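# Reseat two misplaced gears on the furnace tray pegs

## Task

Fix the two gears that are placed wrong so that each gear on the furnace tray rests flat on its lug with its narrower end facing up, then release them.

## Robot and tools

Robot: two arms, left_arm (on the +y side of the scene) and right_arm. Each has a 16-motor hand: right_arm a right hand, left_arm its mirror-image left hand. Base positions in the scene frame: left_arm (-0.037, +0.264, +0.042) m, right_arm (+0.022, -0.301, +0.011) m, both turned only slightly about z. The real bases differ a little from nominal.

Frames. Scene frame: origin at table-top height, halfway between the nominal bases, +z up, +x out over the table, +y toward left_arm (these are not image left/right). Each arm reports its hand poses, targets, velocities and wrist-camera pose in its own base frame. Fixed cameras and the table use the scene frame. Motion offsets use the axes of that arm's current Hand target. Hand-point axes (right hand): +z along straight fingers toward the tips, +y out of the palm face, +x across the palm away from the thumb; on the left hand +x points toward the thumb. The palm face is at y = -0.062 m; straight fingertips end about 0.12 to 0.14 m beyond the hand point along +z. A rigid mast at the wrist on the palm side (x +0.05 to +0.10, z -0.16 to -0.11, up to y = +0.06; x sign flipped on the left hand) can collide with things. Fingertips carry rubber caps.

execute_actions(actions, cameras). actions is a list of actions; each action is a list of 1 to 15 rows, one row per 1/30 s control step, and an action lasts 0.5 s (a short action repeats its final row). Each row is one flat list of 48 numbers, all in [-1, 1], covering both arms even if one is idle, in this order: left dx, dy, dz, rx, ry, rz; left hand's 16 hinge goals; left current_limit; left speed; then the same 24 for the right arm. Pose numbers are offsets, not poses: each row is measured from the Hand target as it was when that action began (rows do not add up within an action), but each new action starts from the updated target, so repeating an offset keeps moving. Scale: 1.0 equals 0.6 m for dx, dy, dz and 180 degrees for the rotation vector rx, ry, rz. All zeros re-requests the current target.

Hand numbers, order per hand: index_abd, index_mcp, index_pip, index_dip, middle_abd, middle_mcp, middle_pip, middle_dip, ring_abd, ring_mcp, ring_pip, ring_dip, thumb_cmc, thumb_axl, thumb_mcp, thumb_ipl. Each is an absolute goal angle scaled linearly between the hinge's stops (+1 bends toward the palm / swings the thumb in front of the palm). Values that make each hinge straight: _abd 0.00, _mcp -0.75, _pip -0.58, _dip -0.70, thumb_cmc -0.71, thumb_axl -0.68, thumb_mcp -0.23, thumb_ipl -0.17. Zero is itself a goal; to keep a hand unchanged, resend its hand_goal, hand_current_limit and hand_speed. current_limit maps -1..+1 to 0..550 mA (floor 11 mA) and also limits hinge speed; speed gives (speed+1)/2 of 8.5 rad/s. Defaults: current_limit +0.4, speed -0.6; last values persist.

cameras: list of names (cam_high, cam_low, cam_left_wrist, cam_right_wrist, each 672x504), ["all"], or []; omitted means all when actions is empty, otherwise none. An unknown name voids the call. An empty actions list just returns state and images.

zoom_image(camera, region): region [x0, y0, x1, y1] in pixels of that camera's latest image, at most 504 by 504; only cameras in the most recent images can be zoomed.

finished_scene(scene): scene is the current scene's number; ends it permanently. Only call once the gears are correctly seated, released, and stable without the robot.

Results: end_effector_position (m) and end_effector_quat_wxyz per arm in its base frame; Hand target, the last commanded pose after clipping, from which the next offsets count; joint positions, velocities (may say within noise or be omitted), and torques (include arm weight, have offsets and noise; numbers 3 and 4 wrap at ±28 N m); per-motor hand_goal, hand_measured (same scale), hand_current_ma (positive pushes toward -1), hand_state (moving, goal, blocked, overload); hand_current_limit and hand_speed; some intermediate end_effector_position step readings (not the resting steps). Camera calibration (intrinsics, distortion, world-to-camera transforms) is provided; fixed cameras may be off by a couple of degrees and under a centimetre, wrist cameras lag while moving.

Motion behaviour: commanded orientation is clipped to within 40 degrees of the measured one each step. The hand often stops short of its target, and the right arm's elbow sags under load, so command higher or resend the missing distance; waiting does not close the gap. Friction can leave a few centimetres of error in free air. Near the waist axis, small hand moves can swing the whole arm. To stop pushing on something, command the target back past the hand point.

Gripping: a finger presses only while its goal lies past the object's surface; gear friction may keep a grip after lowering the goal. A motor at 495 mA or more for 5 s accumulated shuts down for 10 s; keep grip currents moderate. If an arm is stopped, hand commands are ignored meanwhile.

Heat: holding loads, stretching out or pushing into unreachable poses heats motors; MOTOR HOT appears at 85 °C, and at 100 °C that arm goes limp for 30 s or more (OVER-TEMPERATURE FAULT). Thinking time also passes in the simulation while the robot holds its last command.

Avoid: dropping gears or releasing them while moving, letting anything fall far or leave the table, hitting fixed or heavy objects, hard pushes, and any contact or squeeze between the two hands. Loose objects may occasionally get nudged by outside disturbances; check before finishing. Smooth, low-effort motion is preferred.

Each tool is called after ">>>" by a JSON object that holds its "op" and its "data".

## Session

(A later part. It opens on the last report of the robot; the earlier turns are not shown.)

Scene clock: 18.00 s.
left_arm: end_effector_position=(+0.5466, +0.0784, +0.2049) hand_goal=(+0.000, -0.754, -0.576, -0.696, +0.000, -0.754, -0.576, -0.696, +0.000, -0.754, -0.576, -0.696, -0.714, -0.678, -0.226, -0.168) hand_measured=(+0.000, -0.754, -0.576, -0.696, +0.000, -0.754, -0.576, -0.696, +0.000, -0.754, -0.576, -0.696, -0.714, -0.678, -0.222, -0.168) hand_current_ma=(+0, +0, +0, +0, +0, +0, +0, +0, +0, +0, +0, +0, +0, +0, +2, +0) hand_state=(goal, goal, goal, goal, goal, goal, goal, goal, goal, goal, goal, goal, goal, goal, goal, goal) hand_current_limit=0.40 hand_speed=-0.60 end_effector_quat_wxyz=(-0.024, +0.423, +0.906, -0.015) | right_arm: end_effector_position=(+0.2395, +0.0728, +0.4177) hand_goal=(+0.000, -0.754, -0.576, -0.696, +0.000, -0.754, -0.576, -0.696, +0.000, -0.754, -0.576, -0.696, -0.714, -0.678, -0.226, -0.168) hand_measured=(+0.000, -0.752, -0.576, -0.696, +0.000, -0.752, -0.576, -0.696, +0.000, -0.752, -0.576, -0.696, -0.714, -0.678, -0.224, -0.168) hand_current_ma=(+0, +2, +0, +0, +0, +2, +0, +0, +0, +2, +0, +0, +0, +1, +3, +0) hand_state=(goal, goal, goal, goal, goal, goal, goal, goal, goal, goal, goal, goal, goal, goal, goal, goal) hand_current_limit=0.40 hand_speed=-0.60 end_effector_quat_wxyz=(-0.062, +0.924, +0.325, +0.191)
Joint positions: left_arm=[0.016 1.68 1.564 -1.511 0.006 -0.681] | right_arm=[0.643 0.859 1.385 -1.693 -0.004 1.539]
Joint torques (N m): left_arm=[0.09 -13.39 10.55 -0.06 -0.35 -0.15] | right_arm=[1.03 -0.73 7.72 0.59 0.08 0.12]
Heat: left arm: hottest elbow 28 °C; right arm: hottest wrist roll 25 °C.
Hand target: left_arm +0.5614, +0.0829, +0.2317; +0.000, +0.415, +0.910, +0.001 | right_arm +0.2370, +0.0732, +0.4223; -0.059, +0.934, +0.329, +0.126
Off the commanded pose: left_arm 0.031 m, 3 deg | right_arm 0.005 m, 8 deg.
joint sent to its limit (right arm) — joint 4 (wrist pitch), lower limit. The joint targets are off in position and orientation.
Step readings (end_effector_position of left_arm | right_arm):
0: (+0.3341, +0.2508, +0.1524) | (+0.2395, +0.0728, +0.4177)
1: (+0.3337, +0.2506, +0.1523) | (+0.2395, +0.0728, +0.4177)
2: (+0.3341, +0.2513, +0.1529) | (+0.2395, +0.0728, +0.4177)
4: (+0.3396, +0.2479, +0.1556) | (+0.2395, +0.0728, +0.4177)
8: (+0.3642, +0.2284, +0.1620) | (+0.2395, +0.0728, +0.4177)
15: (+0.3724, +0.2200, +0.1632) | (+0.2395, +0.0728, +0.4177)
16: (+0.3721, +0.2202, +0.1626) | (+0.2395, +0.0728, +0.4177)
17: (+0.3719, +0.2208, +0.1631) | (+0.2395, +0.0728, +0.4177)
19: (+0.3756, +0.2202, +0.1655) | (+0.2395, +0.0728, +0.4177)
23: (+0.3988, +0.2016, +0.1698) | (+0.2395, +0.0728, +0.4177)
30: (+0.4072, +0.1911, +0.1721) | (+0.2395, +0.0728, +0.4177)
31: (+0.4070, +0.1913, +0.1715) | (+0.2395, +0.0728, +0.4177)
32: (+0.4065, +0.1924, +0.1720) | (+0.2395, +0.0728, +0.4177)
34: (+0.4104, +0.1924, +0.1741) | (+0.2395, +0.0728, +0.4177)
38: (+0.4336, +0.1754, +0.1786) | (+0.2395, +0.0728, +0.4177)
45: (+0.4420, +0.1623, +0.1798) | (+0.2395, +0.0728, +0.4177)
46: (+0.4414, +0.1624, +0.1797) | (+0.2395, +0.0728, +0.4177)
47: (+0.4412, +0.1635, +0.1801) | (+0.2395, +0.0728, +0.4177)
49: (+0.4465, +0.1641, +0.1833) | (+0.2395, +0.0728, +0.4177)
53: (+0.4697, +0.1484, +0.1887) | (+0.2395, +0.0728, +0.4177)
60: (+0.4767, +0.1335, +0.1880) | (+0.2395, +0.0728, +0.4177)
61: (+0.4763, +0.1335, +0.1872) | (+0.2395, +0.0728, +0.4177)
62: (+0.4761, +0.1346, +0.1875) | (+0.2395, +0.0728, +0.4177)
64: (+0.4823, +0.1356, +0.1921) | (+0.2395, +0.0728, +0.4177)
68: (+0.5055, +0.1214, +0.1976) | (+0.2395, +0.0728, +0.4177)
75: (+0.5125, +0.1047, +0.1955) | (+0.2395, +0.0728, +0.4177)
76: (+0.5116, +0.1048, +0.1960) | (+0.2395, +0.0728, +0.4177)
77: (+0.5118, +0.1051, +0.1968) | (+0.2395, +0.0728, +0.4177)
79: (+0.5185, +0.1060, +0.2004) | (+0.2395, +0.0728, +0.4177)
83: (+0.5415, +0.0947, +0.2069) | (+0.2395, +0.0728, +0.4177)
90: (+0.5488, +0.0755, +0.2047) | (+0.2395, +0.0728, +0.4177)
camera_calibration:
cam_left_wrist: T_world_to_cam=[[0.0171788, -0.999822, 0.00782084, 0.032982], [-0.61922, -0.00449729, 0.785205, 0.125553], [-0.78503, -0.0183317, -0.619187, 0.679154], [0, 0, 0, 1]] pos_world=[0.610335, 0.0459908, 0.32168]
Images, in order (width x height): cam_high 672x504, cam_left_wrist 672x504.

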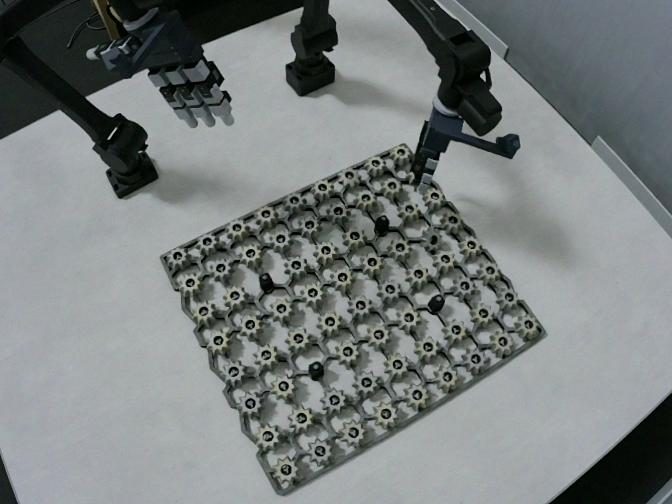

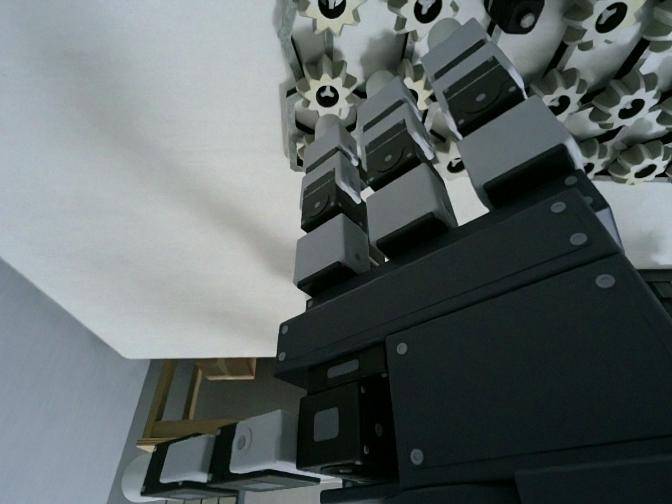

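>>> {"op": "execute_actions", "data": {"actions": [[[-0.0763,0.0114,0,0,0,0,0,-0.754,-0.576,-0.696,0,-0.754,-0.576,-0.696,0,-0.754,-0.576,-0.696,-0.714,-0.678,-0.226,-0.168,0.4,-0.6,0,0,0,0,0,0,0,-0.754,-0.576,-0.696,0,-0.754,-0.576,-0.696,0,-0.754,-0.576,-0.696,-0.714,-0.678,-0.226,-0.168,0.4,-0.6]],[[-0.0763,0.0614,0,0,0,0,0,-0.754,-0.576,-0.696,0,-0.754,-0.576,-0.696,0,-0.754,-0.576,-0.696,-0.714,-0.678,-0.226,-0.168,0.4,-0.6,0,0,0,0,0,0,0,-0.754,-0.576,-0.696,0,-0.754,-0.576,-0.696,0,-0.754,-0.576,-0.696,-0.714,-0.678,-0.226,-0.168,0.4,-0.6]]], "cameras": ["cam_left_wrist","cam_high"]}}

>>> {"op": "zoom_image", "data": {"camera": "cam_left_wrist", "region": [270, 0, 560, 200]}}

Scene clock: 20.00 s.
left_arm: end_effector_position=(+0.6420, +0.0478, +0.2005) hand_goal=(+0.000, -0.754, -0.576, -0.696, +0.000, -0.754, -0.576, -0.696, +0.000, -0.754, -0.576, -0.696, -0.714, -0.678, -0.226, -0.168) hand_measured=(+0.000, -0.754, -0.576, -0.696, +0.000, -0.754, -0.576, -0.696, +0.000, -0.754, -0.576, -0.696, -0.714, -0.678, -0.222, -0.168) hand_current_ma=(+0, +0, +0, +0, +0, +0, +0, +0, +0, +0, +0, +0, +0, +0, +2, +0) hand_state=(goal, goal, goal, goal, goal, goal, goal, goal, goal, goal, goal, goal, goal, goal, goal, goal) hand_current_limit=0.40 hand_speed=-0.60 end_effector_quat_wxyz=(-0.027, +0.416, +0.909, -0.014) | right_arm: end_effector_position=(+0.2395, +0.0728, +0.4177) hand_goal=(+0.000, -0.754, -0.576, -0.696, +0.000, -0.754, -0.576, -0.696, +0.000, -0.754, -0.576, -0.696, -0.714, -0.678, -0.226, -0.168) hand_measured=(+0.000, -0.752, -0.576, -0.696, +0.000, -0.752, -0.576, -0.696, +0.000, -0.752, -0.576, -0.696, -0.714, -0.678, -0.224, -0.168) hand_current_ma=(+0, +2, +0, +0, +0, +2, +0, +0, +0, +2, +0, +0, +0, +1, +3, +0) hand_state=(goal, goal, goal, goal, goal, goal, goal, goal, goal, goal, goal, goal, goal, goal, goal, goal) hand_current_limit=0.40 hand_speed=-0.60 end_effector_quat_wxyz=(-0.062, +0.924, +0.325, +0.191)
Joint positions: left_arm=[-0.039 1.953 1.938 -1.617 0.006 -0.75] | right_arm=[0.643 0.859 1.385 -1.693 -0.004 1.539]
Joint torques (N m): left_arm=[-1.03 -17.73 10.48 -0.06 -0.3 -0.15] | right_arm=[0.97 -0.97 7.76 0.61 0.09 0.11]
Heat: left arm: hottest elbow 28 °C; right arm: hottest wrist roll 25 °C.
Hand target: left_arm +0.6545, +0.0424, +0.2317; +0.000, +0.415, +0.910, +0.001 | right_arm +0.2370, +0.0732, +0.4223; -0.059, +0.934, +0.329, +0.126
Off the commanded pose: left_arm 0.034 m, 4 deg | right_arm 0.005 m, 8 deg.
joint sent to its limit (right arm) — joint 4 (wrist pitch), lower limit. The joint targets are off in position and orientation.
Step readings (end_effector_position of left_arm | right_arm):
0: (+0.5466, +0.0784, +0.2049) | (+0.2395, +0.0728, +0.4177)
1: (+0.5466, +0.0784, +0.2049) | (+0.2395, +0.0728, +0.4177)
2: (+0.5476, +0.0785, +0.2057) | (+0.2395, +0.0728, +0.4177)
4: (+0.5555, +0.0786, +0.2081) | (+0.2395, +0.0728, +0.4177)
8: (+0.5774, +0.0660, +0.2093) | (+0.2395, +0.0728, +0.4177)
15: (+0.5838, +0.0457, +0.2000) | (+0.2395, +0.0728, +0.4177)
16: (+0.5836, +0.0457, +0.2002) | (+0.2395, +0.0728, +0.4177)
17: (+0.5841, +0.0467, +0.2009) | (+0.2395, +0.0728, +0.4177)
19: (+0.5977, +0.0475, +0.2065) | (+0.2395, +0.0728, +0.4177)
23: (+0.6340, +0.0469, +0.2127) | (+0.2395, +0.0728, +0.4177)
30: (+0.6414, +0.0477, +0.1975) | (+0.2395, +0.0728, +0.4177)
camera_calibration:
cam_left_wrist: T_world_to_cam=[[0.0308657, -0.999517, 0.0036808, -0.00702984], [-0.61517, -0.0160941, 0.78823, 0.185219], [-0.78779, -0.0265936, -0.61537, 0.752177], [0, 0, 0, 1]] pos_world=[0.706716, 0.0159576, 0.316898]
Images, in order (width x height): cam_high 672x504, cam_left_wrist 672x504.

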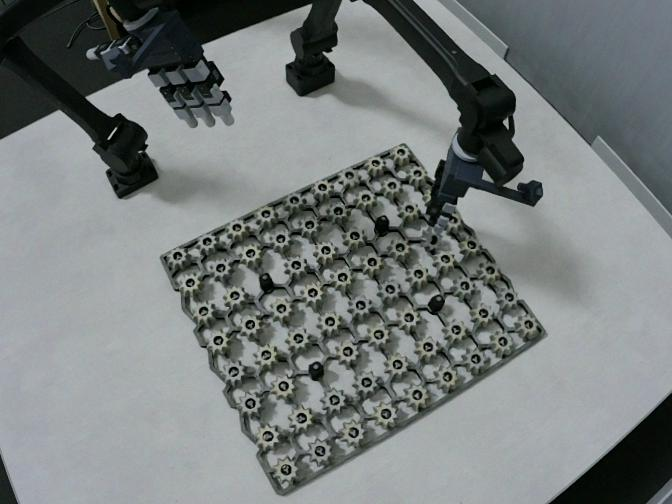

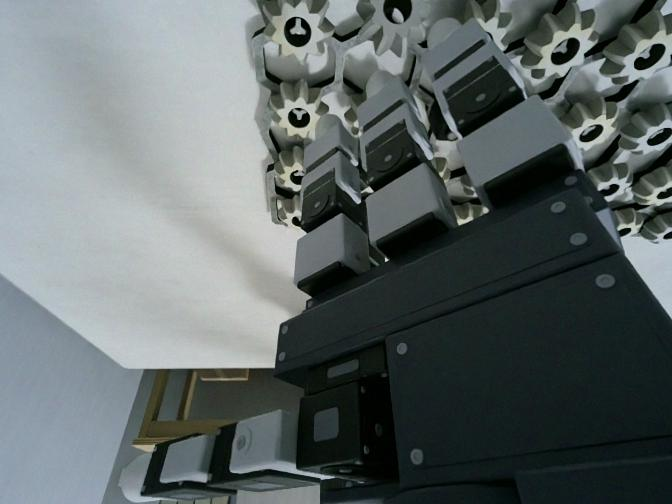

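Scaled by 1.738 from the camera's 672x504 image, which has a finer 960x720 frame.

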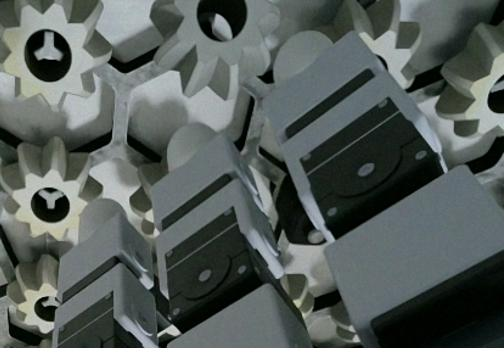

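>>> {"op": "execute_actions", "data": {"actions": [[[-0.0656,0.0755,-0.03,0,0,0,0,-0.754,-0.576,-0.696,0,-0.754,-0.576,-0.696,0,-0.754,-0.576,-0.696,-0.714,-0.678,-0.226,-0.168,0.4,-0.6,0,0,0,0,0,0,0,-0.754,-0.576,-0.696,0,-0.754,-0.576,-0.696,0,-0.754,-0.576,-0.696,-0.714,-0.678,-0.226,-0.168,0.4,-0.6]]], "cameras": ["cam_left_wrist","cam_high"]}}

>>> {"op": "zoom_image", "data": {"camera": "cam_left_wrist", "region": [300, 0, 500, 150]}}

Scene clock: 21.33 s.
left_arm: end_effector_position=(+0.7036, +0.0466, +0.2184) hand_goal=(+0.000, -0.754, -0.576, -0.696, +0.000, -0.754, -0.576, -0.696, +0.000, -0.754, -0.576, -0.696, -0.714, -0.678, -0.226, -0.168) hand_measured=(+0.000, -0.752, -0.576, -0.696, +0.000, -0.752, -0.576, -0.696, +0.000, -0.754, -0.576, -0.696, -0.714, -0.678, -0.222, -0.168) hand_current_ma=(+0, +0, +0, +0, +0, +0, +0, +0, +0, +0, +0, +0, +0, +0, +2, +0) hand_state=(goal, goal, goal, goal, goal, goal, goal, goal, goal, goal, goal, goal, goal, goal, goal, goal) hand_current_limit=0.40 hand_speed=-0.60 end_effector_quat_wxyz=(-0.004, +0.416, +0.909, -0.001) | right_arm: end_effector_position=(+0.2395, +0.0728, +0.4177) hand_goal=(+0.000, -0.754, -0.576, -0.696, +0.000, -0.754, -0.576, -0.696, +0.000, -0.754, -0.576, -0.696, -0.714, -0.678, -0.226, -0.168) hand_measured=(+0.000, -0.752, -0.576, -0.696, +0.000, -0.752, -0.576, -0.696, +0.000, -0.752, -0.576, -0.696, -0.714, -0.678, -0.224, -0.168) hand_current_ma=(+0, +2, +0, +0, +0, +2, +0, +0, +0, +2, +0, +0, +0, +1, +3, +0) hand_state=(goal, goal, goal, goal, goal, goal, goal, goal, goal, goal, goal, goal, goal, goal, goal, goal) hand_current_limit=0.40 hand_speed=-0.60 end_effector_quat_wxyz=(-0.062, +0.924, +0.325, +0.191)
Joint positions: left_arm=[-0.039 2.122 2.25 -1.707 0 -0.752] | right_arm=[0.643 0.859 1.385 -1.693 -0.004 1.539]
Joint torques (N m): left_arm=[-0.67 -19.78 10.61 0.06 -0.39 -0.04] | right_arm=[0.97 -0.91 7.73 0.64 0.08 0.12]
Heat: left arm: hottest elbow 28 °C; right arm: hottest wrist roll 25 °C.
Hand target: left_arm +0.7144, +0.0424, +0.2498; +0.000, +0.415, +0.910, +0.001 | right_arm +0.2370, +0.0732, +0.4223; -0.059, +0.934, +0.329, +0.126
Off the commanded pose: left_arm 0.033 m, 1 deg | right_arm 0.005 m, 8 deg.
joint sent to its limit (left arm) — joint 4 (wrist pitch), lower limit. The joint targets are off in position, not in orientation.
joint sent to its limit (right arm) — joint 4 (wrist pitch), lower limit. The joint targets are off in position and orientation.
Step readings (end_effector_position of left_arm | right_arm):
0: (+0.6420, +0.0478, +0.2005) | (+0.2395, +0.0728, +0.4177)
1: (+0.6420, +0.0478, +0.2011) | (+0.2395, +0.0728, +0.4177)
2: (+0.6440, +0.0480, +0.2035) | (+0.2395, +0.0728, +0.4177)
4: (+0.6581, +0.0478, +0.2112) | (+0.2395, +0.0728, +0.4177)
8: (+0.6941, +0.0467, +0.2250) | (+0.2395, +0.0728, +0.4177)
15: (+0.7020, +0.0466, +0.2188) | (+0.2395, +0.0728, +0.4177)
camera_calibration:
cam_left_wrist: T_world_to_cam=[[0.0320616, -0.999485, 0.00113118, -0.0105711], [-0.655561, -0.0201748, 0.754873, 0.244952], [-0.754462, -0.024944, -0.65587, 0.797046], [0, 0, 0, 1]] pos_world=[0.76226, 0.0142577, 0.337863]
Images, in order (width x height): cam_high 672x504, cam_left_wrist 672x504.

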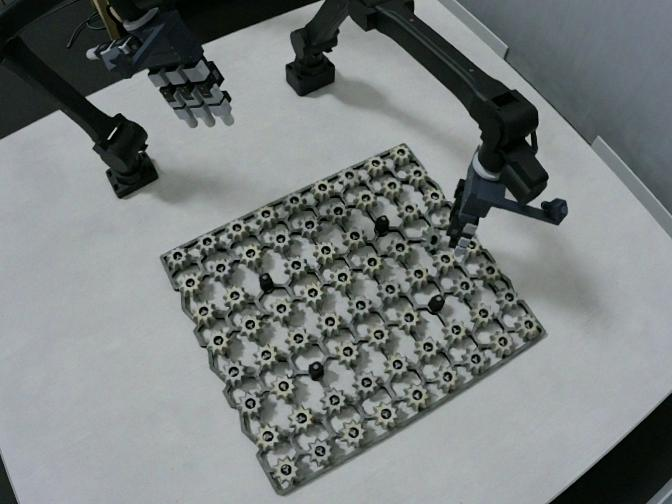

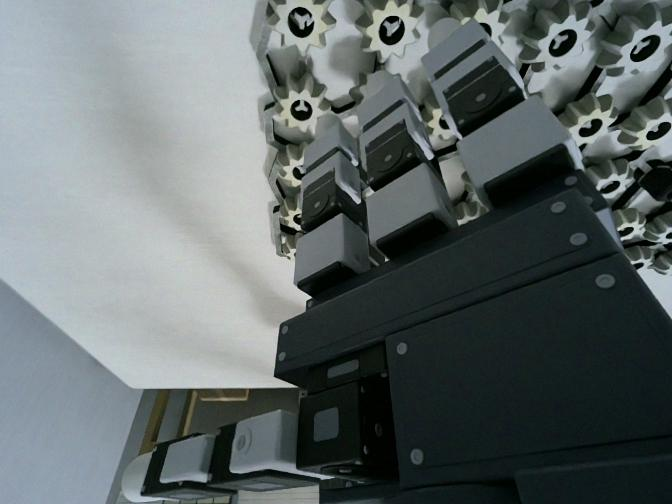

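Scaled by 2.520 from the camera's 672x504 image, which has a finer 960x720 frame.

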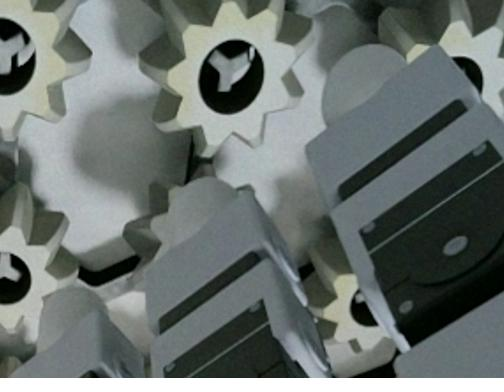

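>>> {"op": "execute_actions", "data": {"actions": [[[-0.0455,-0.0835,0,0,0,0,0,-0.754,-0.576,-0.696,0,-0.754,-0.576,-0.696,0,-0.754,-0.576,-0.696,-0.714,-0.678,-0.226,-0.168,0.4,-0.6,0,0,0,0,0,0,0,-0.754,-0.576,-0.696,0,-0.754,-0.576,-0.696,0,-0.754,-0.576,-0.696,-0.714,-0.678,-0.226,-0.168,0.4,-0.6]],[[-0.0455,-0.0835,0,0,0,0,0,-0.754,-0.576,-0.696,0,-0.754,-0.576,-0.696,0,-0.754,-0.576,-0.696,-0.714,-0.678,-0.226,-0.168,0.4,-0.6,0,0,0,0,0,0,0,-0.754,-0.576,-0.696,0,-0.754,-0.576,-0.696,0,-0.754,-0.576,-0.696,-0.714,-0.678,-0.226,-0.168,0.4,-0.6]]], "cameras": ["cam_left_wrist","cam_high"]}}

>>> {"op": "zoom_image", "data": {"camera": "cam_left_wrist", "region": [180, 0, 380, 150]}}

Scene clock: 23.73 s.
left_arm: end_effector_position=(+0.6775, -0.0679, +0.2230) hand_goal=(+0.000, -0.754, -0.576, -0.696, +0.000, -0.754, -0.576, -0.696, +0.000, -0.754, -0.576, -0.696, -0.714, -0.678, -0.226, -0.168) hand_measured=(+0.000, -0.752, -0.576, -0.696, +0.000, -0.752, -0.576, -0.696, +0.000, -0.752, -0.576, -0.696, -0.714, -0.678, -0.222, -0.168) hand_current_ma=(+0, +0, +0, +0, +0, +0, +0, +0, +0, +0, +0, +0, +0, +0, +2, +0) hand_state=(goal, goal, goal, goal, goal, goal, goal, goal, goal, goal, goal, goal, goal, goal, goal, goal) hand_current_limit=0.40 hand_speed=-0.60 end_effector_quat_wxyz=(-0.009, +0.424, +0.906, -0.002) | right_arm: end_effector_position=(+0.2395, +0.0728, +0.4177) hand_goal=(+0.000, -0.754, -0.576, -0.696, +0.000, -0.754, -0.576, -0.696, +0.000, -0.754, -0.576, -0.696, -0.714, -0.678, -0.226, -0.168) hand_measured=(+0.000, -0.752, -0.576, -0.696, +0.000, -0.752, -0.576, -0.696, +0.000, -0.752, -0.576, -0.696, -0.714, -0.678, -0.224, -0.168) hand_current_ma=(+0, +2, +0, +0, +0, +2, +0, +0, +0, +2, +0, +0, +0, +1, +3, +0) hand_state=(goal, goal, goal, goal, goal, goal, goal, goal, goal, goal, goal, goal, goal, goal, goal, goal) hand_current_limit=0.40 hand_speed=-0.60 end_effector_quat_wxyz=(-0.062, +0.924, +0.325, +0.191)
Joint positions: left_arm=[-0.219 2.087 2.204 -1.707 0 -0.915] | right_arm=[0.643 0.859 1.385 -1.693 -0.004 1.539]
Joint torques (N m): left_arm=[0.09 -21.66 7.15 0.01 -0.26 -0.15] | right_arm=[1.08 -0.91 7.72 0.65 0.09 0.12]
Heat: left arm: hottest elbow 28 °C; right arm: hottest wrist roll 25 °C.
Hand target: left_arm +0.6746, -0.0646, +0.2495; +0.000, +0.415, +0.910, +0.001 | right_arm +0.2370, +0.0732, +0.4223; -0.059, +0.934, +0.329, +0.126
Off the commanded pose: left_arm 0.027 m, 2 deg | right_arm 0.005 m, 8 deg.
joint sent to its limit (left arm) — joint 4 (wrist pitch), lower limit. The joint targets are off in position, not in orientation.
joint sent to its limit (right arm) — joint 4 (wrist pitch), lower limit. The joint targets are off in position and orientation.
Step readings (end_effector_position of left_arm | right_arm):
0: (+0.7036, +0.0466, +0.2184) | (+0.2395, +0.0728, +0.4177)
1: (+0.7036, +0.0466, +0.2184) | (+0.2395, +0.0728, +0.4177)
2: (+0.7035, +0.0459, +0.2185) | (+0.2395, +0.0728, +0.4177)
4: (+0.7029, +0.0430, +0.2193) | (+0.2395, +0.0728, +0.4177)
8: (+0.7018, +0.0171, +0.2186) | (+0.2395, +0.0728, +0.4177)
15: (+0.6982, -0.0274, +0.2200) | (+0.2395, +0.0728, +0.4177)
16: (+0.6978, -0.0294, +0.2210) | (+0.2395, +0.0728, +0.4177)
17: (+0.6966, -0.0297, +0.2209) | (+0.2395, +0.0728, +0.4177)
19: (+0.6921, -0.0304, +0.2199) | (+0.2395, +0.0728, +0.4177)
23: (+0.6853, -0.0399, +0.2211) | (+0.2395, +0.0728, +0.4177)
30: (+0.6783, -0.0716, +0.2226) | (+0.2395, +0.0728, +0.4177)
camera_calibration:
cam_left_wrist: T_world_to_cam=[[0.0152072, -0.999881, -0.00268123, -0.111972], [-0.647987, -0.0118974, 0.761558, 0.216052], [-0.7615, -0.00984375, -0.648091, 0.781573], [0, 0, 0, 1]] pos_world=[0.736869, -0.101695, 0.341694]
Images, in order (width x height): cam_high 672x504, cam_left_wrist 672x504.

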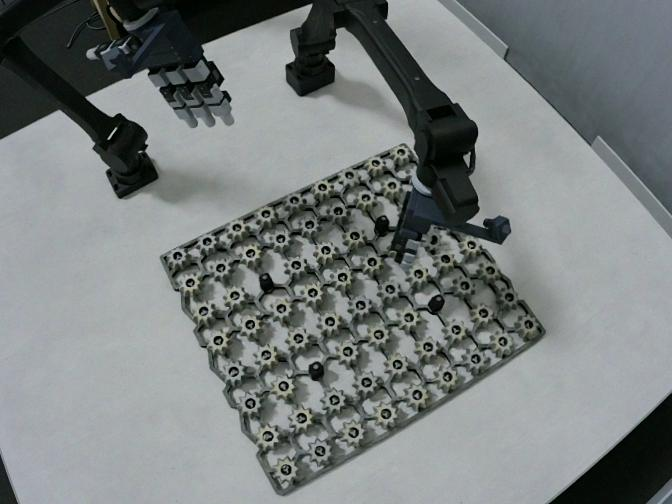

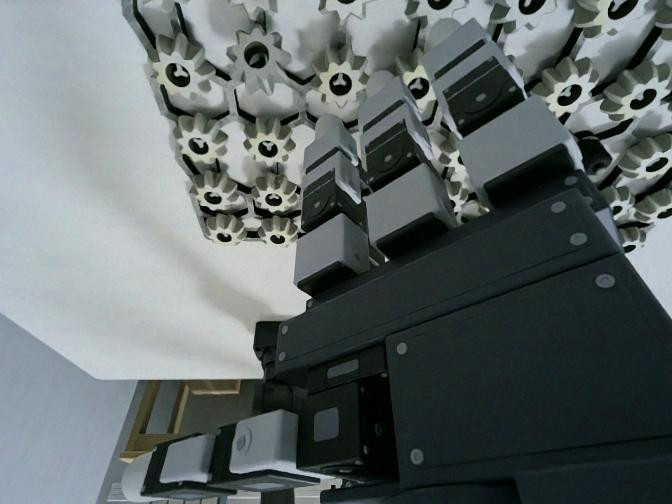

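Scaled by 2.520 from the camera's 672x504 image, which has a finer 960x720 frame.

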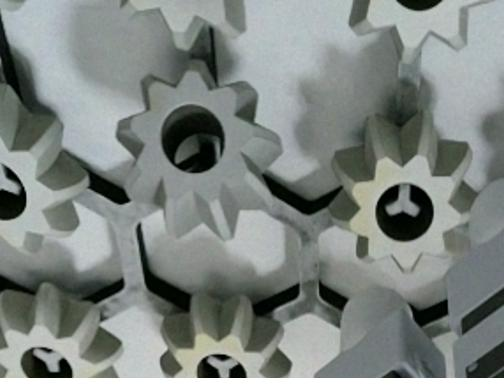

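>>> {"op": "execute_actions", "data": {"actions": [[[0.0366,-0.0777,0,0,0,0,0,-0.754,-0.576,-0.696,0,-0.754,-0.576,-0.696,0,-0.754,-0.576,-0.696,-0.714,-0.678,-0.226,-0.168,0.4,-0.6,0,0,0,0,0,0,0,-0.754,-0.576,-0.696,0,-0.754,-0.576,-0.696,0,-0.754,-0.576,-0.696,-0.714,-0.678,-0.226,-0.168,0.4,-0.6]],[[0.0366,-0.0777,0,0,0,0,0,-0.754,-0.576,-0.696,0,-0.754,-0.576,-0.696,0,-0.754,-0.576,-0.696,-0.714,-0.678,-0.226,-0.168,0.4,-0.6,0,0,0,0,0,0,0,-0.754,-0.576,-0.696,0,-0.754,-0.576,-0.696,0,-0.754,-0.576,-0.696,-0.714,-0.678,-0.226,-0.168,0.4,-0.6]],[[0.0366,-0.0777,0,0,0,0,0,-0.754,-0.576,-0.696,0,-0.754,-0.576,-0.696,0,-0.754,-0.576,-0.696,-0.714,-0.678,-0.226,-0.168,0.4,-0.6,0,0,0,0,0,0,0,-0.754,-0.576,-0.696,0,-0.754,-0.576,-0.696,0,-0.754,-0.576,-0.696,-0.714,-0.678,-0.226,-0.168,0.4,-0.6]],[[0.0366,-0.0777,0,0,0,0,0,-0.754,-0.576,-0.696,0,-0.754,-0.576,-0.696,0,-0.754,-0.576,-0.696,-0.714,-0.678,-0.226,-0.168,0.4,-0.6,0,0,0,0,0,0,0,-0.754,-0.576,-0.696,0,-0.754,-0.576,-0.696,0,-0.754,-0.576,-0.696,-0.714,-0.678,-0.226,-0.168,0.4,-0.6]],[[0.0366,-0.0777,0,0,0,0,0,-0.754,-0.576,-0.696,0,-0.754,-0.576,-0.696,0,-0.754,-0.576,-0.696,-0.714,-0.678,-0.226,-0.168,0.4,-0.6,0,0,0,0,0,0,0,-0.754,-0.576,-0.696,0,-0.754,-0.576,-0.696,0,-0.754,-0.576,-0.696,-0.714,-0.678,-0.226,-0.168,0.4,-0.6]]], "cameras": ["cam_left_wrist","cam_high"]}}

>>> {"op": "zoom_image", "data": {"camera": "cam_left_wrist", "region": [180, 0, 380, 150]}}

Scene clock: 28.37 s.
left_arm: end_effector_position=(+0.4227, -0.1350, +0.2371) hand_goal=(+0.000, -0.754, -0.576, -0.696, +0.000, -0.754, -0.576, -0.696, +0.000, -0.754, -0.576, -0.696, -0.714, -0.678, -0.226, -0.168) hand_measured=(+0.000, -0.752, -0.576, -0.696, +0.000, -0.752, -0.576, -0.696, +0.000, -0.752, -0.576, -0.696, -0.714, -0.678, -0.222, -0.168) hand_current_ma=(+0, +1, +0, +0, +0, +1, +0, +0, +0, +0, +0, +0, +0, +0, +3, +0) hand_state=(goal, goal, goal, goal, goal, goal, goal, goal, goal, goal, goal, goal, goal, goal, goal, goal) hand_current_limit=0.40 hand_speed=-0.60 end_effector_quat_wxyz=(-0.022, +0.422, +0.906, -0.001) | right_arm: end_effector_position=(+0.2395, +0.0728, +0.4177) hand_goal=(+0.000, -0.754, -0.576, -0.696, +0.000, -0.754, -0.576, -0.696, +0.000, -0.754, -0.576, -0.696, -0.714, -0.678, -0.226, -0.168) hand_measured=(+0.000, -0.752, -0.576, -0.696, +0.000, -0.752, -0.576, -0.696, +0.000, -0.752, -0.576, -0.696, -0.714, -0.678, -0.224, -0.168) hand_current_ma=(+0, +2, +0, +0, +0, +2, +0, +0, +0, +2, +0, +0, +0, +1, +3, +0) hand_state=(goal, goal, goal, goal, goal, goal, goal, goal, goal, goal, goal, goal, goal, goal, goal, goal) hand_current_limit=0.40 hand_speed=-0.60 end_effector_quat_wxyz=(-0.062, +0.924, +0.325, +0.191)
Joint positions: left_arm=[-0.504 1.482 1.408 -1.54 0.006 -1.203] | right_arm=[0.643 0.859 1.385 -1.693 -0.004 1.539]
Joint torques (N m): left_arm=[-0.32 -11.58 7.06 0.68 -0.36 -0.16] | right_arm=[1.14 -0.79 7.73 0.61 0.08 0.12]
Heat: left arm: hottest elbow 28 °C; right arm: hottest elbow 25 °C.
Hand target: left_arm +0.4266, -0.1345, +0.2491; +0.000, +0.415, +0.910, +0.001 | right_arm +0.2370, +0.0732, +0.4223; -0.059, +0.934, +0.329, +0.126
Off the commanded pose: left_arm 0.013 m, 3 deg | right_arm 0.005 m, 8 deg.
joint sent to its limit (right arm) — joint 4 (wrist pitch), lower limit. The joint targets are off in position and orientation.
Step readings (end_effector_position of left_arm | right_arm):
0: (+0.6775, -0.0679, +0.2230) | (+0.2395, +0.0728, +0.4177)
1: (+0.6772, -0.0678, +0.2218) | (+0.2395, +0.0728, +0.4177)
2: (+0.6766, -0.0676, +0.2215) | (+0.2395, +0.0728, +0.4177)
4: (+0.6630, -0.0643, +0.2156) | (+0.2395, +0.0728, +0.4177)
8: (+0.6343, -0.0637, +0.2136) | (+0.2395, +0.0728, +0.4177)
15: (+0.6236, -0.0775, +0.2320) | (+0.2395, +0.0728, +0.4177)
16: (+0.6227, -0.0792, +0.2327) | (+0.2395, +0.0728, +0.4177)
17: (+0.6221, -0.0809, +0.2321) | (+0.2395, +0.0728, +0.4177)
19: (+0.6108, -0.0808, +0.2267) | (+0.2395, +0.0728, +0.4177)
23: (+0.5809, -0.0805, +0.2212) | (+0.2395, +0.0728, +0.4177)
30: (+0.5729, -0.0943, +0.2320) | (+0.2395, +0.0728, +0.4177)
31: (+0.5725, -0.0950, +0.2323) | (+0.2395, +0.0728, +0.4177)
32: (+0.5717, -0.0947, +0.2310) | (+0.2395, +0.0728, +0.4177)
34: (+0.5610, -0.0937, +0.2270) | (+0.2395, +0.0728, +0.4177)
38: (+0.5320, -0.0935, +0.2237) | (+0.2395, +0.0728, +0.4177)
45: (+0.5229, -0.1089, +0.2351) | (+0.2395, +0.0728, +0.4177)
46: (+0.5224, -0.1095, +0.2353) | (+0.2395, +0.0728, +0.4177)
47: (+0.5217, -0.1100, +0.2341) | (+0.2395, +0.0728, +0.4177)
49: (+0.5119, -0.1074, +0.2291) | (+0.2395, +0.0728, +0.4177)
53: (+0.4833, -0.1082, +0.2259) | (+0.2395, +0.0728, +0.4177)
60: (+0.4724, -0.1235, +0.2360) | (+0.2395, +0.0728, +0.4177)
61: (+0.4724, -0.1235, +0.2367) | (+0.2395, +0.0728, +0.4177)
62: (+0.4715, -0.1230, +0.2359) | (+0.2395, +0.0728, +0.4177)
64: (+0.4633, -0.1196, +0.2317) | (+0.2395, +0.0728, +0.4177)
68: (+0.4349, -0.1225, +0.2278) | (+0.2395, +0.0728, +0.4177)
75: (+0.4231, -0.1376, +0.2376) | (+0.2395, +0.0728, +0.4177)
camera_calibration:
cam_left_wrist: T_world_to_cam=[[0.0180645, -0.999728, -0.0147442, -0.173484], [-0.630722, -0.0228365, 0.775673, 0.0272819], [-0.775798, -0.00471264, -0.630963, 0.598744], [0, 0, 0, 1]] pos_world=[0.484846, -0.169992, 0.354066]
Images, in order (width x height): cam_high 672x504, cam_left_wrist 672x504.

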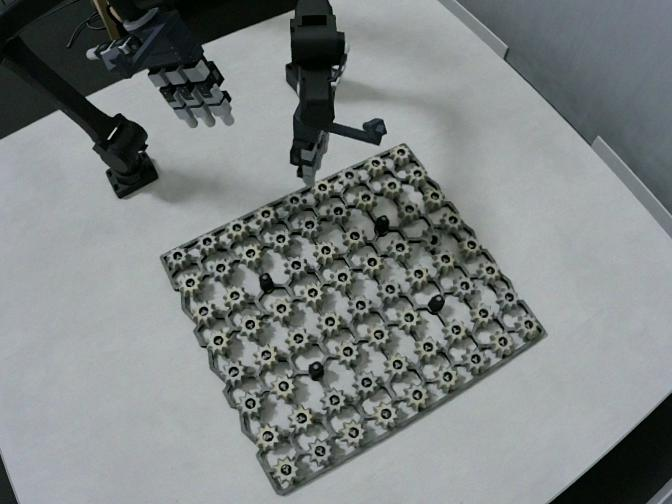

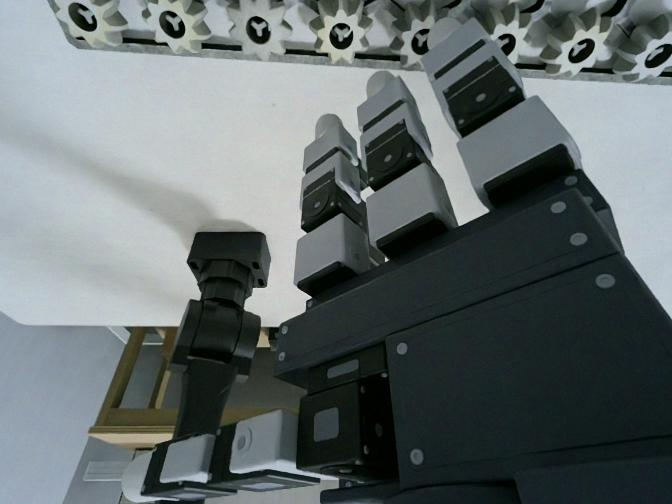

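Scaled by 2.520 from the camera's 672x504 image, which has a finer 960x720 frame.

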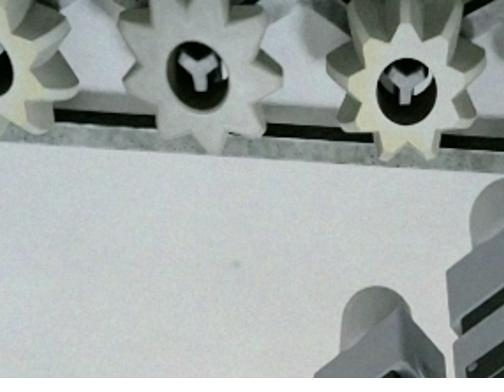

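>>> {"op": "execute_actions", "data": {"actions": [[[0.0497,0.026,0,0,0,0,-0.27,-0.754,-0.576,-0.696,0.27,-0.754,-0.576,-0.696,0,0.479,0.737,-0.696,-0.714,-0.678,-0.226,-0.168,0.4,-0.6,0,0,0,0,0,0,0,-0.754,-0.576,-0.696,0,-0.754,-0.576,-0.696,0,-0.754,-0.576,-0.696,-0.714,-0.678,-0.226,-0.168,0.4,-0.6]],[[0.0497,0.026,0,0,0,0,-0.27,-0.754,-0.576,-0.696,0.27,-0.754,-0.576,-0.696,0,0.479,0.737,-0.696,-0.714,-0.678,-0.226,-0.168,0.4,-0.6,0,0,0,0,0,0,0,-0.754,-0.576,-0.696,0,-0.754,-0.576,-0.696,0,-0.754,-0.576,-0.696,-0.714,-0.678,-0.226,-0.168,0.4,-0.6]],[[0.0497,0.026,0.078,0,0,0,-0.27,-0.754,-0.576,-0.696,0.27,-0.754,-0.576,-0.696,0,0.479,0.737,-0.696,-0.714,-0.678,-0.226,-0.168,0.4,-0.6,0,0,0,0,0,0,0,-0.754,-0.576,-0.696,0,-0.754,-0.576,-0.696,0,-0.754,-0.576,-0.696,-0.714,-0.678,-0.226,-0.168,0.4,-0.6]]], "cameras": ["cam_left_wrist","cam_high"]}}

>>> {"op": "zoom_image", "data": {"camera": "cam_left_wrist", "region": [240, 0, 480, 180]}}

>>> {"op": "zoom_image", "data": {"camera": "cam_high", "region": [290, 110, 410, 200]}}

Scene clock: 31.63 s.
left_arm: end_effector_position=(+0.3951, -0.0333, +0.1884) hand_goal=(-0.270, -0.754, -0.576, -0.696, +0.270, -0.754, -0.576, -0.696, +0.000, +0.478, +0.736, -0.696, -0.714, -0.678, -0.226, -0.168) hand_measured=(-0.266, -0.752, -0.576, -0.696, +0.266, -0.752, -0.576, -0.696, +0.000, +0.466, +0.734, -0.696, -0.714, -0.678, -0.222, -0.168) hand_current_ma=(+1, +0, +0, +0, -1, +0, +0, +0, +0, -11, -1, +0, +0, +0, +3, +0) hand_state=(goal, goal, goal, goal, goal, goal, goal, goal, goal, goal, goal, goal, goal, goal, goal, goal) hand_current_limit=0.40 hand_speed=-0.60 end_effector_quat_wxyz=(-0.026, +0.408, +0.913, -0.004) | right_arm: end_effector_position=(+0.2395, +0.0728, +0.4177) hand_goal=(+0.000, -0.754, -0.576, -0.696, +0.000, -0.754, -0.576, -0.696, +0.000, -0.754, -0.576, -0.696, -0.714, -0.678, -0.226, -0.168) hand_measured=(+0.000, -0.752, -0.576, -0.696, +0.000, -0.752, -0.576, -0.696, +0.000, -0.752, -0.576, -0.696, -0.714, -0.678, -0.224, -0.168) hand_current_ma=(+0, +2, +0, +0, +0, +2, +0, +0, +0, +2, +0, +0, +0, +1, +3, +0) hand_state=(goal, goal, goal, goal, goal, goal, goal, goal, goal, goal, goal, goal, goal, goal, goal, goal) hand_current_limit=0.40 hand_speed=-0.60 end_effector_quat_wxyz=(-0.062, +0.924, +0.325, +0.191)
Joint positions: left_arm=[-0.297 1.343 1.138 -1.419 0.001 -1.028] | right_arm=[0.643 0.859 1.385 -1.693 -0.004 1.539]
Joint torques (N m): left_arm=[-0.03 -9.82 7.21 0.8 -0.27 0.05] | right_arm=[0.97 -0.79 7.73 0.59 0.08 0.11]
Heat: left arm: hottest elbow 28 °C; right arm: hottest elbow 25 °C.
Hand target: left_arm +0.4033, -0.0362, +0.2025; +0.000, +0.415, +0.910, +0.001 | right_arm +0.2370, +0.0732, +0.4223; -0.059, +0.934, +0.329, +0.126
Off the commanded pose: left_arm 0.017 m, 3 deg | right_arm 0.005 m, 8 deg.
joint sent to its limit (right arm) — joint 4 (wrist pitch), lower limit. The joint targets are off in position and orientation.
Step readings (end_effector_position of left_arm | right_arm):
0: (+0.4227, -0.1350, +0.2371) | (+0.2395, +0.0728, +0.4177)
1: (+0.4227, -0.1350, +0.2371) | (+0.2395, +0.0728, +0.4177)
2: (+0.4217, -0.1344, +0.2366) | (+0.2395, +0.0728, +0.4177)
4: (+0.4193, -0.1301, +0.2334) | (+0.2395, +0.0728, +0.4177)
8: (+0.4120, -0.1107, +0.2318) | (+0.2395, +0.0728, +0.4177)
15: (+0.4143, -0.0976, +0.2371) | (+0.2395, +0.0728, +0.4177)
16: (+0.4140, -0.0988, +0.2368) | (+0.2395, +0.0728, +0.4177)
17: (+0.4138, -0.0987, +0.2362) | (+0.2395, +0.0728, +0.4177)
19: (+0.4110, -0.0963, +0.2333) | (+0.2395, +0.0728, +0.4177)
23: (+0.4042, -0.0778, +0.2333) | (+0.2395, +0.0728, +0.4177)
30: (+0.4056, -0.0661, +0.2379) | (+0.2395, +0.0728, +0.4177)
31: (+0.4054, -0.0667, +0.2367) | (+0.2395, +0.0728, +0.4177)
32: (+0.4055, -0.0669, +0.2343) | (+0.2395, +0.0728, +0.4177)
34: (+0.4047, -0.0643, +0.2226) | (+0.2395, +0.0728, +0.4177)
38: (+0.3905, -0.0431, +0.1959) | (+0.2395, +0.0728, +0.4177)
45: (+0.3937, -0.0320, +0.1885) | (+0.2395, +0.0728, +0.4177)
camera_calibration:
cam_left_wrist: T_world_to_cam=[[0.0501334, -0.998633, -0.014803, -0.0846081], [-0.622335, -0.0428281, 0.781578, 0.044851], [-0.781144, -0.0299708, -0.623631, 0.546954], [0, 0, 0, 1]] pos_world=[0.459404, -0.0661789, 0.304791]
Images, in order (width x height): cam_high 672x504, cam_left_wrist 672x504.

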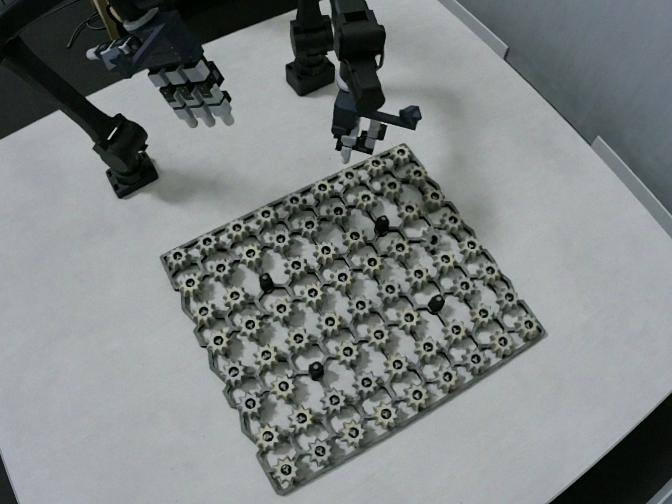

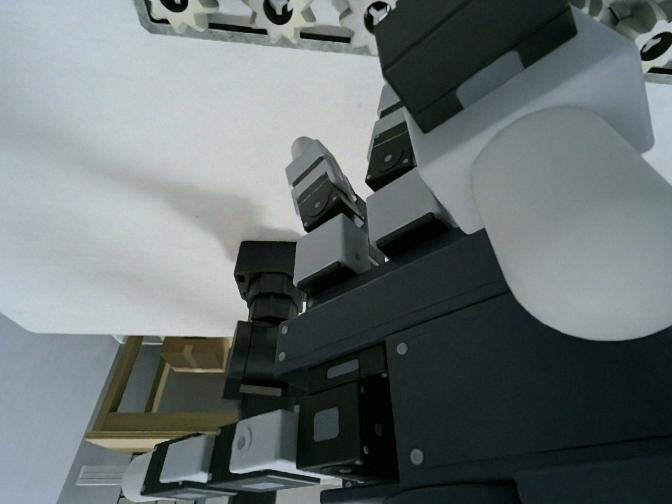

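Scaled by 2.100 from the camera's 672x504 image, which has a finer 960x720 frame.

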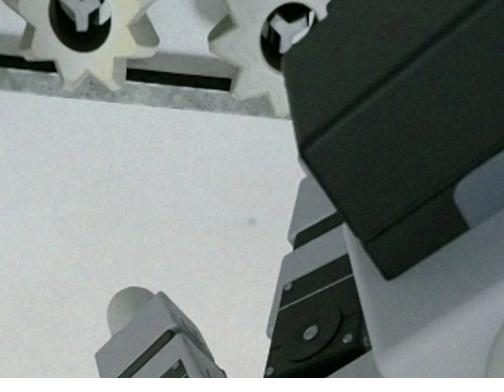

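Scaled by 4.200 from the camera's 672x504 image, which has a finer 960x720 frame.

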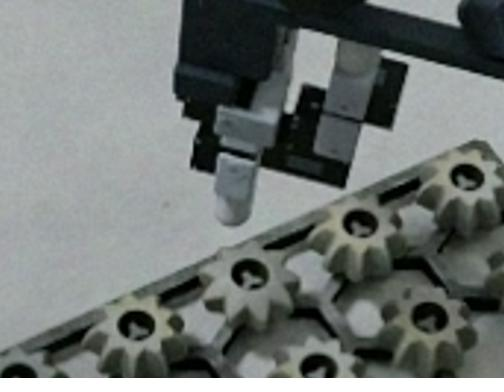

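>>> {"op": "execute_actions", "data": {"actions": [[[-0.0304,0.0122,0,0,0,0,-0.27,-0.754,-0.576,-0.696,0.27,-0.754,-0.576,-0.696,0,-0.98,-0.98,-0.98,-0.714,-0.678,-0.226,-0.168,0.4,-0.6,0,0,0,0,0,0,0,-0.754,-0.576,-0.696,0,-0.754,-0.576,-0.696,0,-0.754,-0.576,-0.696,-0.714,-0.678,-0.226,-0.168,0.4,-0.6]],[[-0.0304,0.0122,0,0,0,0,-0.27,-0.754,-0.576,-0.696,0.27,-0.754,-0.576,-0.696,0,-0.98,-0.98,-0.98,-0.714,-0.678,-0.226,-0.168,0.4,-0.6,0,0,0,0,0,0,0,-0.754,-0.576,-0.696,0,-0.754,-0.576,-0.696,0,-0.754,-0.576,-0.696,-0.714,-0.678,-0.226,-0.168,0.4,-0.6]]], "cameras": ["cam_left_wrist","cam_high"]}}

>>> {"op": "zoom_image", "data": {"camera": "cam_left_wrist", "region": [240, 0, 480, 180]}}

>>> {"op": "zoom_image", "data": {"camera": "cam_high", "region": [290, 110, 410, 200]}}

Scene clock: 35.50 s.
left_arm: end_effector_position=(+0.4175, -0.0461, +0.1789) hand_goal=(-0.270, -0.754, -0.576, -0.696, +0.270, -0.754, -0.576, -0.696, +0.000, -0.980, -0.980, -0.980, -0.714, -0.678, -0.226, -0.168) hand_measured=(-0.266, -0.752, -0.576, -0.696, +0.270, -0.886, -0.642, -0.712, +0.024, -0.666, -0.778, -0.956, -0.714, -0.678, -0.222, -0.168) hand_current_ma=(+1, +0, +0, +0, +0, -385, -130, -14, +21, +385, +385, +27, +0, +0, +3, +0) hand_state=(goal, goal, goal, goal, goal, blocked, blocked, goal, blocked, blocked, blocked, blocked, goal, goal, goal, goal) hand_current_limit=0.40 hand_speed=-0.60 end_effector_quat_wxyz=(-0.035, +0.414, +0.909, -0.005) | right_arm: end_effector_position=(+0.2395, +0.0728, +0.4177) hand_goal=(+0.000, -0.754, -0.576, -0.696, +0.000, -0.754, -0.576, -0.696, +0.000, -0.754, -0.576, -0.696, -0.714, -0.678, -0.226, -0.168) hand_measured=(+0.000, -0.752, -0.576, -0.696, +0.000, -0.752, -0.576, -0.696, +0.000, -0.752, -0.576, -0.696, -0.714, -0.678, -0.224, -0.168) hand_current_ma=(+0, +2, +0, +0, +0, +2, +0, +0, +0, +2, +0, +0, +0, +1, +3, +0) hand_state=(goal, goal, goal, goal, goal, goal, goal, goal, goal, goal, goal, goal, goal, goal, goal, goal) hand_current_limit=0.40 hand_speed=-0.60 end_effector_quat_wxyz=(-0.062, +0.924, +0.325, +0.191)
Joint positions: left_arm=[-0.311 1.422 1.191 -1.411 0.001 -1.027] | right_arm=[0.643 0.859 1.385 -1.693 -0.004 1.539]
Joint torques (N m): left_arm=[-0.73 -8.94 10.29 0.53 -0.19 -0.13] | right_arm=[0.97 -0.91 7.76 0.61 0.09 0.11]
Heat: left arm: hottest elbow 29 °C; right arm: hottest elbow 25 °C.
Hand target: left_arm +0.4383, -0.0542, +0.2025; +0.000, +0.415, +0.910, +0.001 | right_arm +0.2370, +0.0732, +0.4223; -0.059, +0.934, +0.329, +0.126
Off the commanded pose: left_arm 0.032 m, 4 deg | right_arm 0.005 m, 8 deg.
joint sent to its limit (right arm) — joint 4 (wrist pitch), lower limit. The joint targets are off in position and orientation.
Step readings (end_effector_position of left_arm | right_arm):
0: (+0.3951, -0.0333, +0.1884) | (+0.2395, +0.0728, +0.4177)
1: (+0.3951, -0.0333, +0.1884) | (+0.2395, +0.0728, +0.4177)
2: (+0.3951, -0.0333, +0.1884) | (+0.2395, +0.0728, +0.4177)
4: (+0.3952, -0.0333, +0.1879) | (+0.2395, +0.0728, +0.4177)
8: (+0.3964, -0.0337, +0.1823) | (+0.2395, +0.0728, +0.4177)
15: (+0.3975, -0.0340, +0.1766) | (+0.2395, +0.0728, +0.4177)
16: (+0.3980, -0.0342, +0.1772) | (+0.2395, +0.0728, +0.4177)
17: (+0.3985, -0.0343, +0.1772) | (+0.2395, +0.0728, +0.4177)
19: (+0.4039, -0.0360, +0.1796) | (+0.2395, +0.0728, +0.4177)
23: (+0.4149, -0.0420, +0.1813) | (+0.2395, +0.0728, +0.4177)
30: (+0.4177, -0.0449, +0.1789) | (+0.2395, +0.0728, +0.4177)
camera_calibration:
cam_left_wrist: T_world_to_cam=[[0.0344789, -0.999185, -0.020976, -0.0910657], [-0.609174, -0.0376503, 0.792143, 0.0585363], [-0.792287, -0.0145341, -0.609975, 0.561044], [0, 0, 0, 1]] pos_world=[0.483306, -0.0806333, 0.293944]
Images, in order (width x height): cam_high 672x504, cam_left_wrist 672x504.

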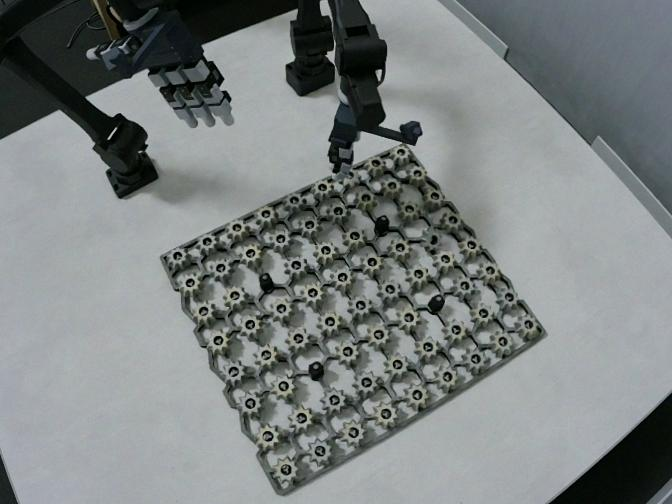

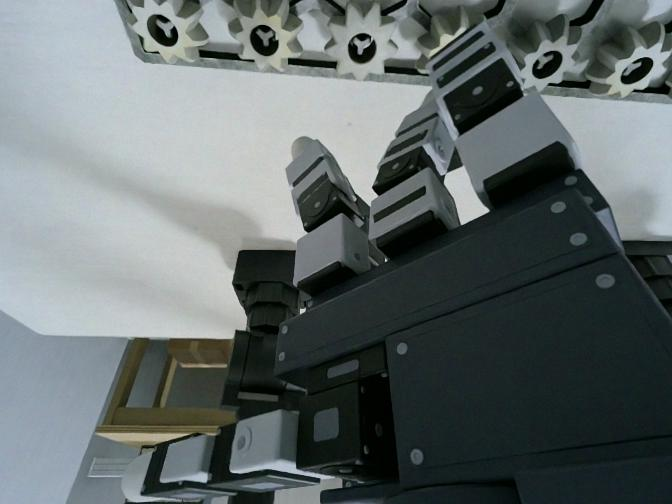

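Scaled by 2.100 from the camera's 672x504 image, which has a finer 960x720 frame.

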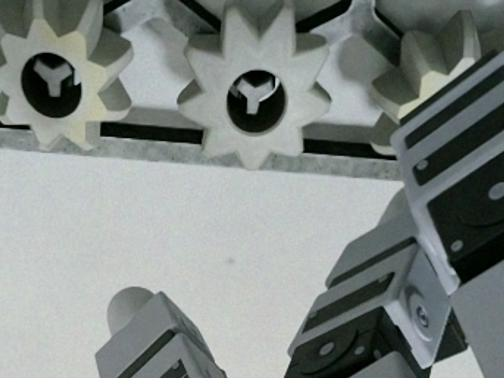

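Scaled by 4.200 from the camera's 672x504 image, which has a finer 960x720 frame.

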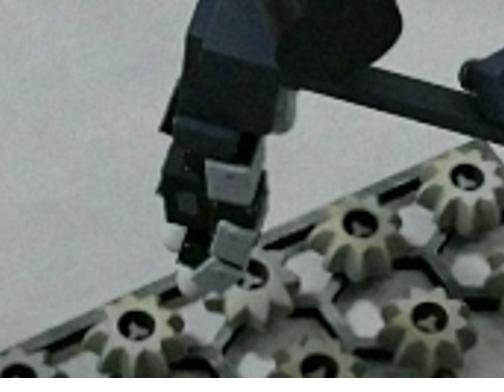

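>>> {"op": "execute_actions", "data": {"actions": [[[0,0,0,0,0,0,-0.27,-0.754,-0.576,-0.696,-0.05,-0.754,-0.576,-0.696,0.2,-0.5,-0.576,-0.696,-0.714,-0.678,-0.226,-0.168,0.4,-0.6,0,0,0,0,0,0,0,-0.754,-0.576,-0.696,0,-0.754,-0.576,-0.696,0,-0.754,-0.576,-0.696,-0.714,-0.678,-0.226,-0.168,0.4,-0.6]],[[0,0,0,0,0,0,-0.27,-0.754,-0.576,-0.696,-0.05,-0.754,-0.576,-0.696,0.3,-0.98,-0.98,-0.98,-0.714,-0.678,-0.226,-0.168,0.4,-0.6,0,0,0,0,0,0,0,-0.754,-0.576,-0.696,0,-0.754,-0.576,-0.696,0,-0.754,-0.576,-0.696,-0.714,-0.678,-0.226,-0.168,0.4,-0.6]],[[0,0,0,0,0,0,-0.27,-0.754,-0.576,-0.696,0.27,-0.754,-0.576,-0.696,0.3,-0.98,-0.98,-0.98,-0.714,-0.678,-0.226,-0.168,0.4,-0.6,0,0,0,0,0,0,0,-0.754,-0.576,-0.696,0,-0.754,-0.576,-0.696,0,-0.754,-0.576,-0.696,-0.714,-0.678,-0.226,-0.168,0.4,-0.6]]], "cameras": ["cam_left_wrist","cam_high"]}}

>>> {"op": "zoom_image", "data": {"camera": "cam_left_wrist", "region": [240, 0, 480, 180]}}

>>> {"op": "zoom_image", "data": {"camera": "cam_high", "region": [290, 110, 410, 200]}}

Scene clock: 37.63 s.
left_arm: end_effector_position=(+0.4175, -0.0458, +0.1787) hand_goal=(-0.270, -0.754, -0.576, -0.696, +0.270, -0.754, -0.576, -0.696, +0.300, -0.980, -0.980, -0.980, -0.714, -0.678, -0.226, -0.168) hand_measured=(-0.266, -0.752, -0.576, -0.696, +0.264, -0.754, -0.578, -0.698, +0.296, -0.970, -0.974, -0.976, -0.714, -0.678, -0.222, -0.168) hand_current_ma=(+1, +0, +0, +0, -2, +0, -1, -1, -2, +8, +3, +1, +0, +0, +3, +0) hand_state=(goal, goal, goal, goal, goal, goal, goal, goal, goal, goal, goal, goal, goal, goal, goal, goal) hand_current_limit=0.40 hand_speed=-0.60 end_effector_quat_wxyz=(-0.035, +0.414, +0.910, -0.006) | right_arm: end_effector_position=(+0.2395, +0.0728, +0.4177) hand_goal=(+0.000, -0.754, -0.576, -0.696, +0.000, -0.754, -0.576, -0.696, +0.000, -0.754, -0.576, -0.696, -0.714, -0.678, -0.226, -0.168) hand_measured=(+0.000, -0.752, -0.576, -0.696, +0.000, -0.752, -0.576, -0.696, +0.000, -0.752, -0.576, -0.696, -0.714, -0.678, -0.224, -0.168) hand_current_ma=(+0, +2, +0, +0, +0, +2, +0, +0, +0, +2, +0, +0, +0, +1, +3, +0) hand_state=(goal, goal, goal, goal, goal, goal, goal, goal, goal, goal, goal, goal, goal, goal, goal, goal) hand_current_limit=0.40 hand_speed=-0.60 end_effector_quat_wxyz=(-0.062, +0.924, +0.325, +0.191)
Joint positions: left_arm=[-0.309 1.422 1.191 -1.411 0.003 -1.027] | right_arm=[0.643 0.859 1.385 -1.693 -0.004 1.539]
Joint torques (N m): left_arm=[-0.79 -9.35 10.35 0.46 -0.21 -0.11] | right_arm=[1.03 -1.03 7.75 0.62 0.09 0.11]
Heat: left arm: hottest elbow 29 °C; right arm: hottest elbow 25 °C.
Hand target: left_arm +0.4383, -0.0542, +0.2025; +0.000, +0.415, +0.910, +0.001 | right_arm +0.2370, +0.0732, +0.4223; -0.059, +0.934, +0.329, +0.126
Off the commanded pose: left_arm 0.033 m, 4 deg | right_arm 0.005 m, 8 deg.
joint sent to its limit (right arm) — joint 4 (wrist pitch), lower limit. The joint targets are off in position and orientation.
Step readings (end_effector_position of left_arm | right_arm):
0: (+0.4175, -0.0461, +0.1789) | (+0.2395, +0.0728, +0.4177)
1: (+0.4175, -0.0461, +0.1789) | (+0.2395, +0.0728, +0.4177)
2: (+0.4175, -0.0461, +0.1789) | (+0.2395, +0.0728, +0.4177)
4: (+0.4174, -0.0464, +0.1787) | (+0.2395, +0.0728, +0.4177)
8: (+0.4174, -0.0464, +0.1787) | (+0.2395, +0.0728, +0.4177)
15: (+0.4174, -0.0464, +0.1787) | (+0.2395, +0.0728, +0.4177)
16: (+0.4174, -0.0464, +0.1787) | (+0.2395, +0.0728, +0.4177)
17: (+0.4175, -0.0458, +0.1787) | (+0.2395, +0.0728, +0.4177)
19: (+0.4175, -0.0458, +0.1787) | (+0.2395, +0.0728, +0.4177)
23: (+0.4175, -0.0458, +0.1787) | (+0.2395, +0.0728, +0.4177)
30: (+0.4175, -0.0458, +0.1787) | (+0.2395, +0.0728, +0.4177)
31: (+0.4175, -0.0458, +0.1787) | (+0.2395, +0.0728, +0.4177)
32: (+0.4175, -0.0458, +0.1787) | (+0.2395, +0.0728, +0.4177)
34: (+0.4175, -0.0458, +0.1787) | (+0.2395, +0.0728, +0.4177)
38: (+0.4175, -0.0458, +0.1787) | (+0.2395, +0.0728, +0.4177)
45: (+0.4175, -0.0458, +0.1787) | (+0.2395, +0.0728, +0.4177)
camera_calibration:
cam_left_wrist: T_world_to_cam=[[0.036106, -0.999157, -0.0195133, -0.0915914], [-0.608717, -0.0374742, 0.792502, 0.0583893], [-0.792565, -0.016736, -0.609557, 0.560906], [0, 0, 0, 1]] pos_world=[0.483404, -0.0799388, 0.293844]
Images, in order (width x height): cam_high 672x504, cam_left_wrist 672x504.

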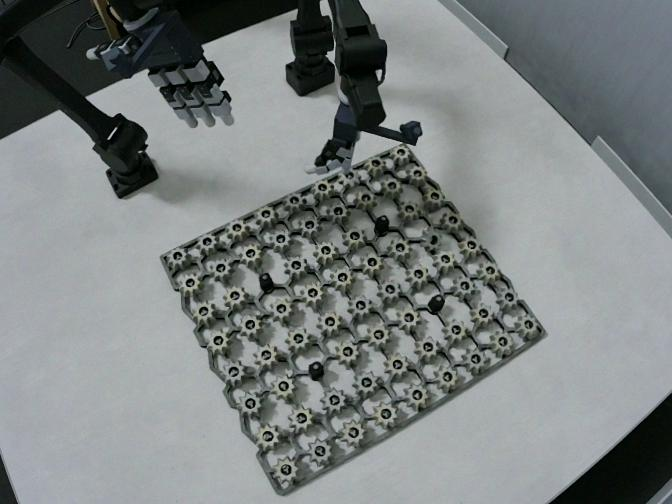

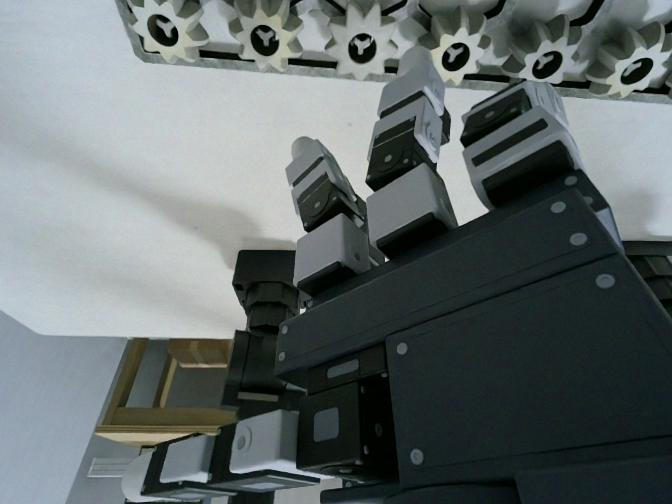

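Scaled by 2.100 from the camera's 672x504 image, which has a finer 960x720 frame.

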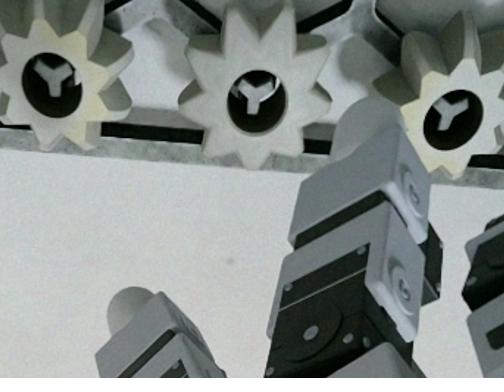

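Scaled by 4.200 from the camera's 672x504 image, which has a finer 960x720 frame.

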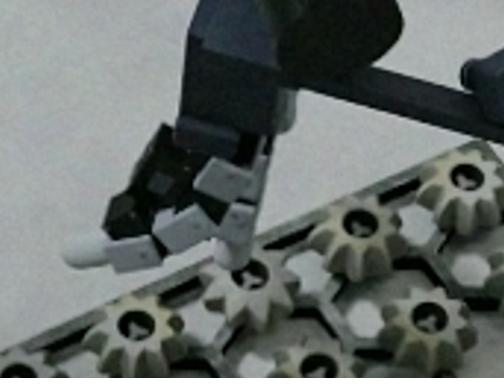

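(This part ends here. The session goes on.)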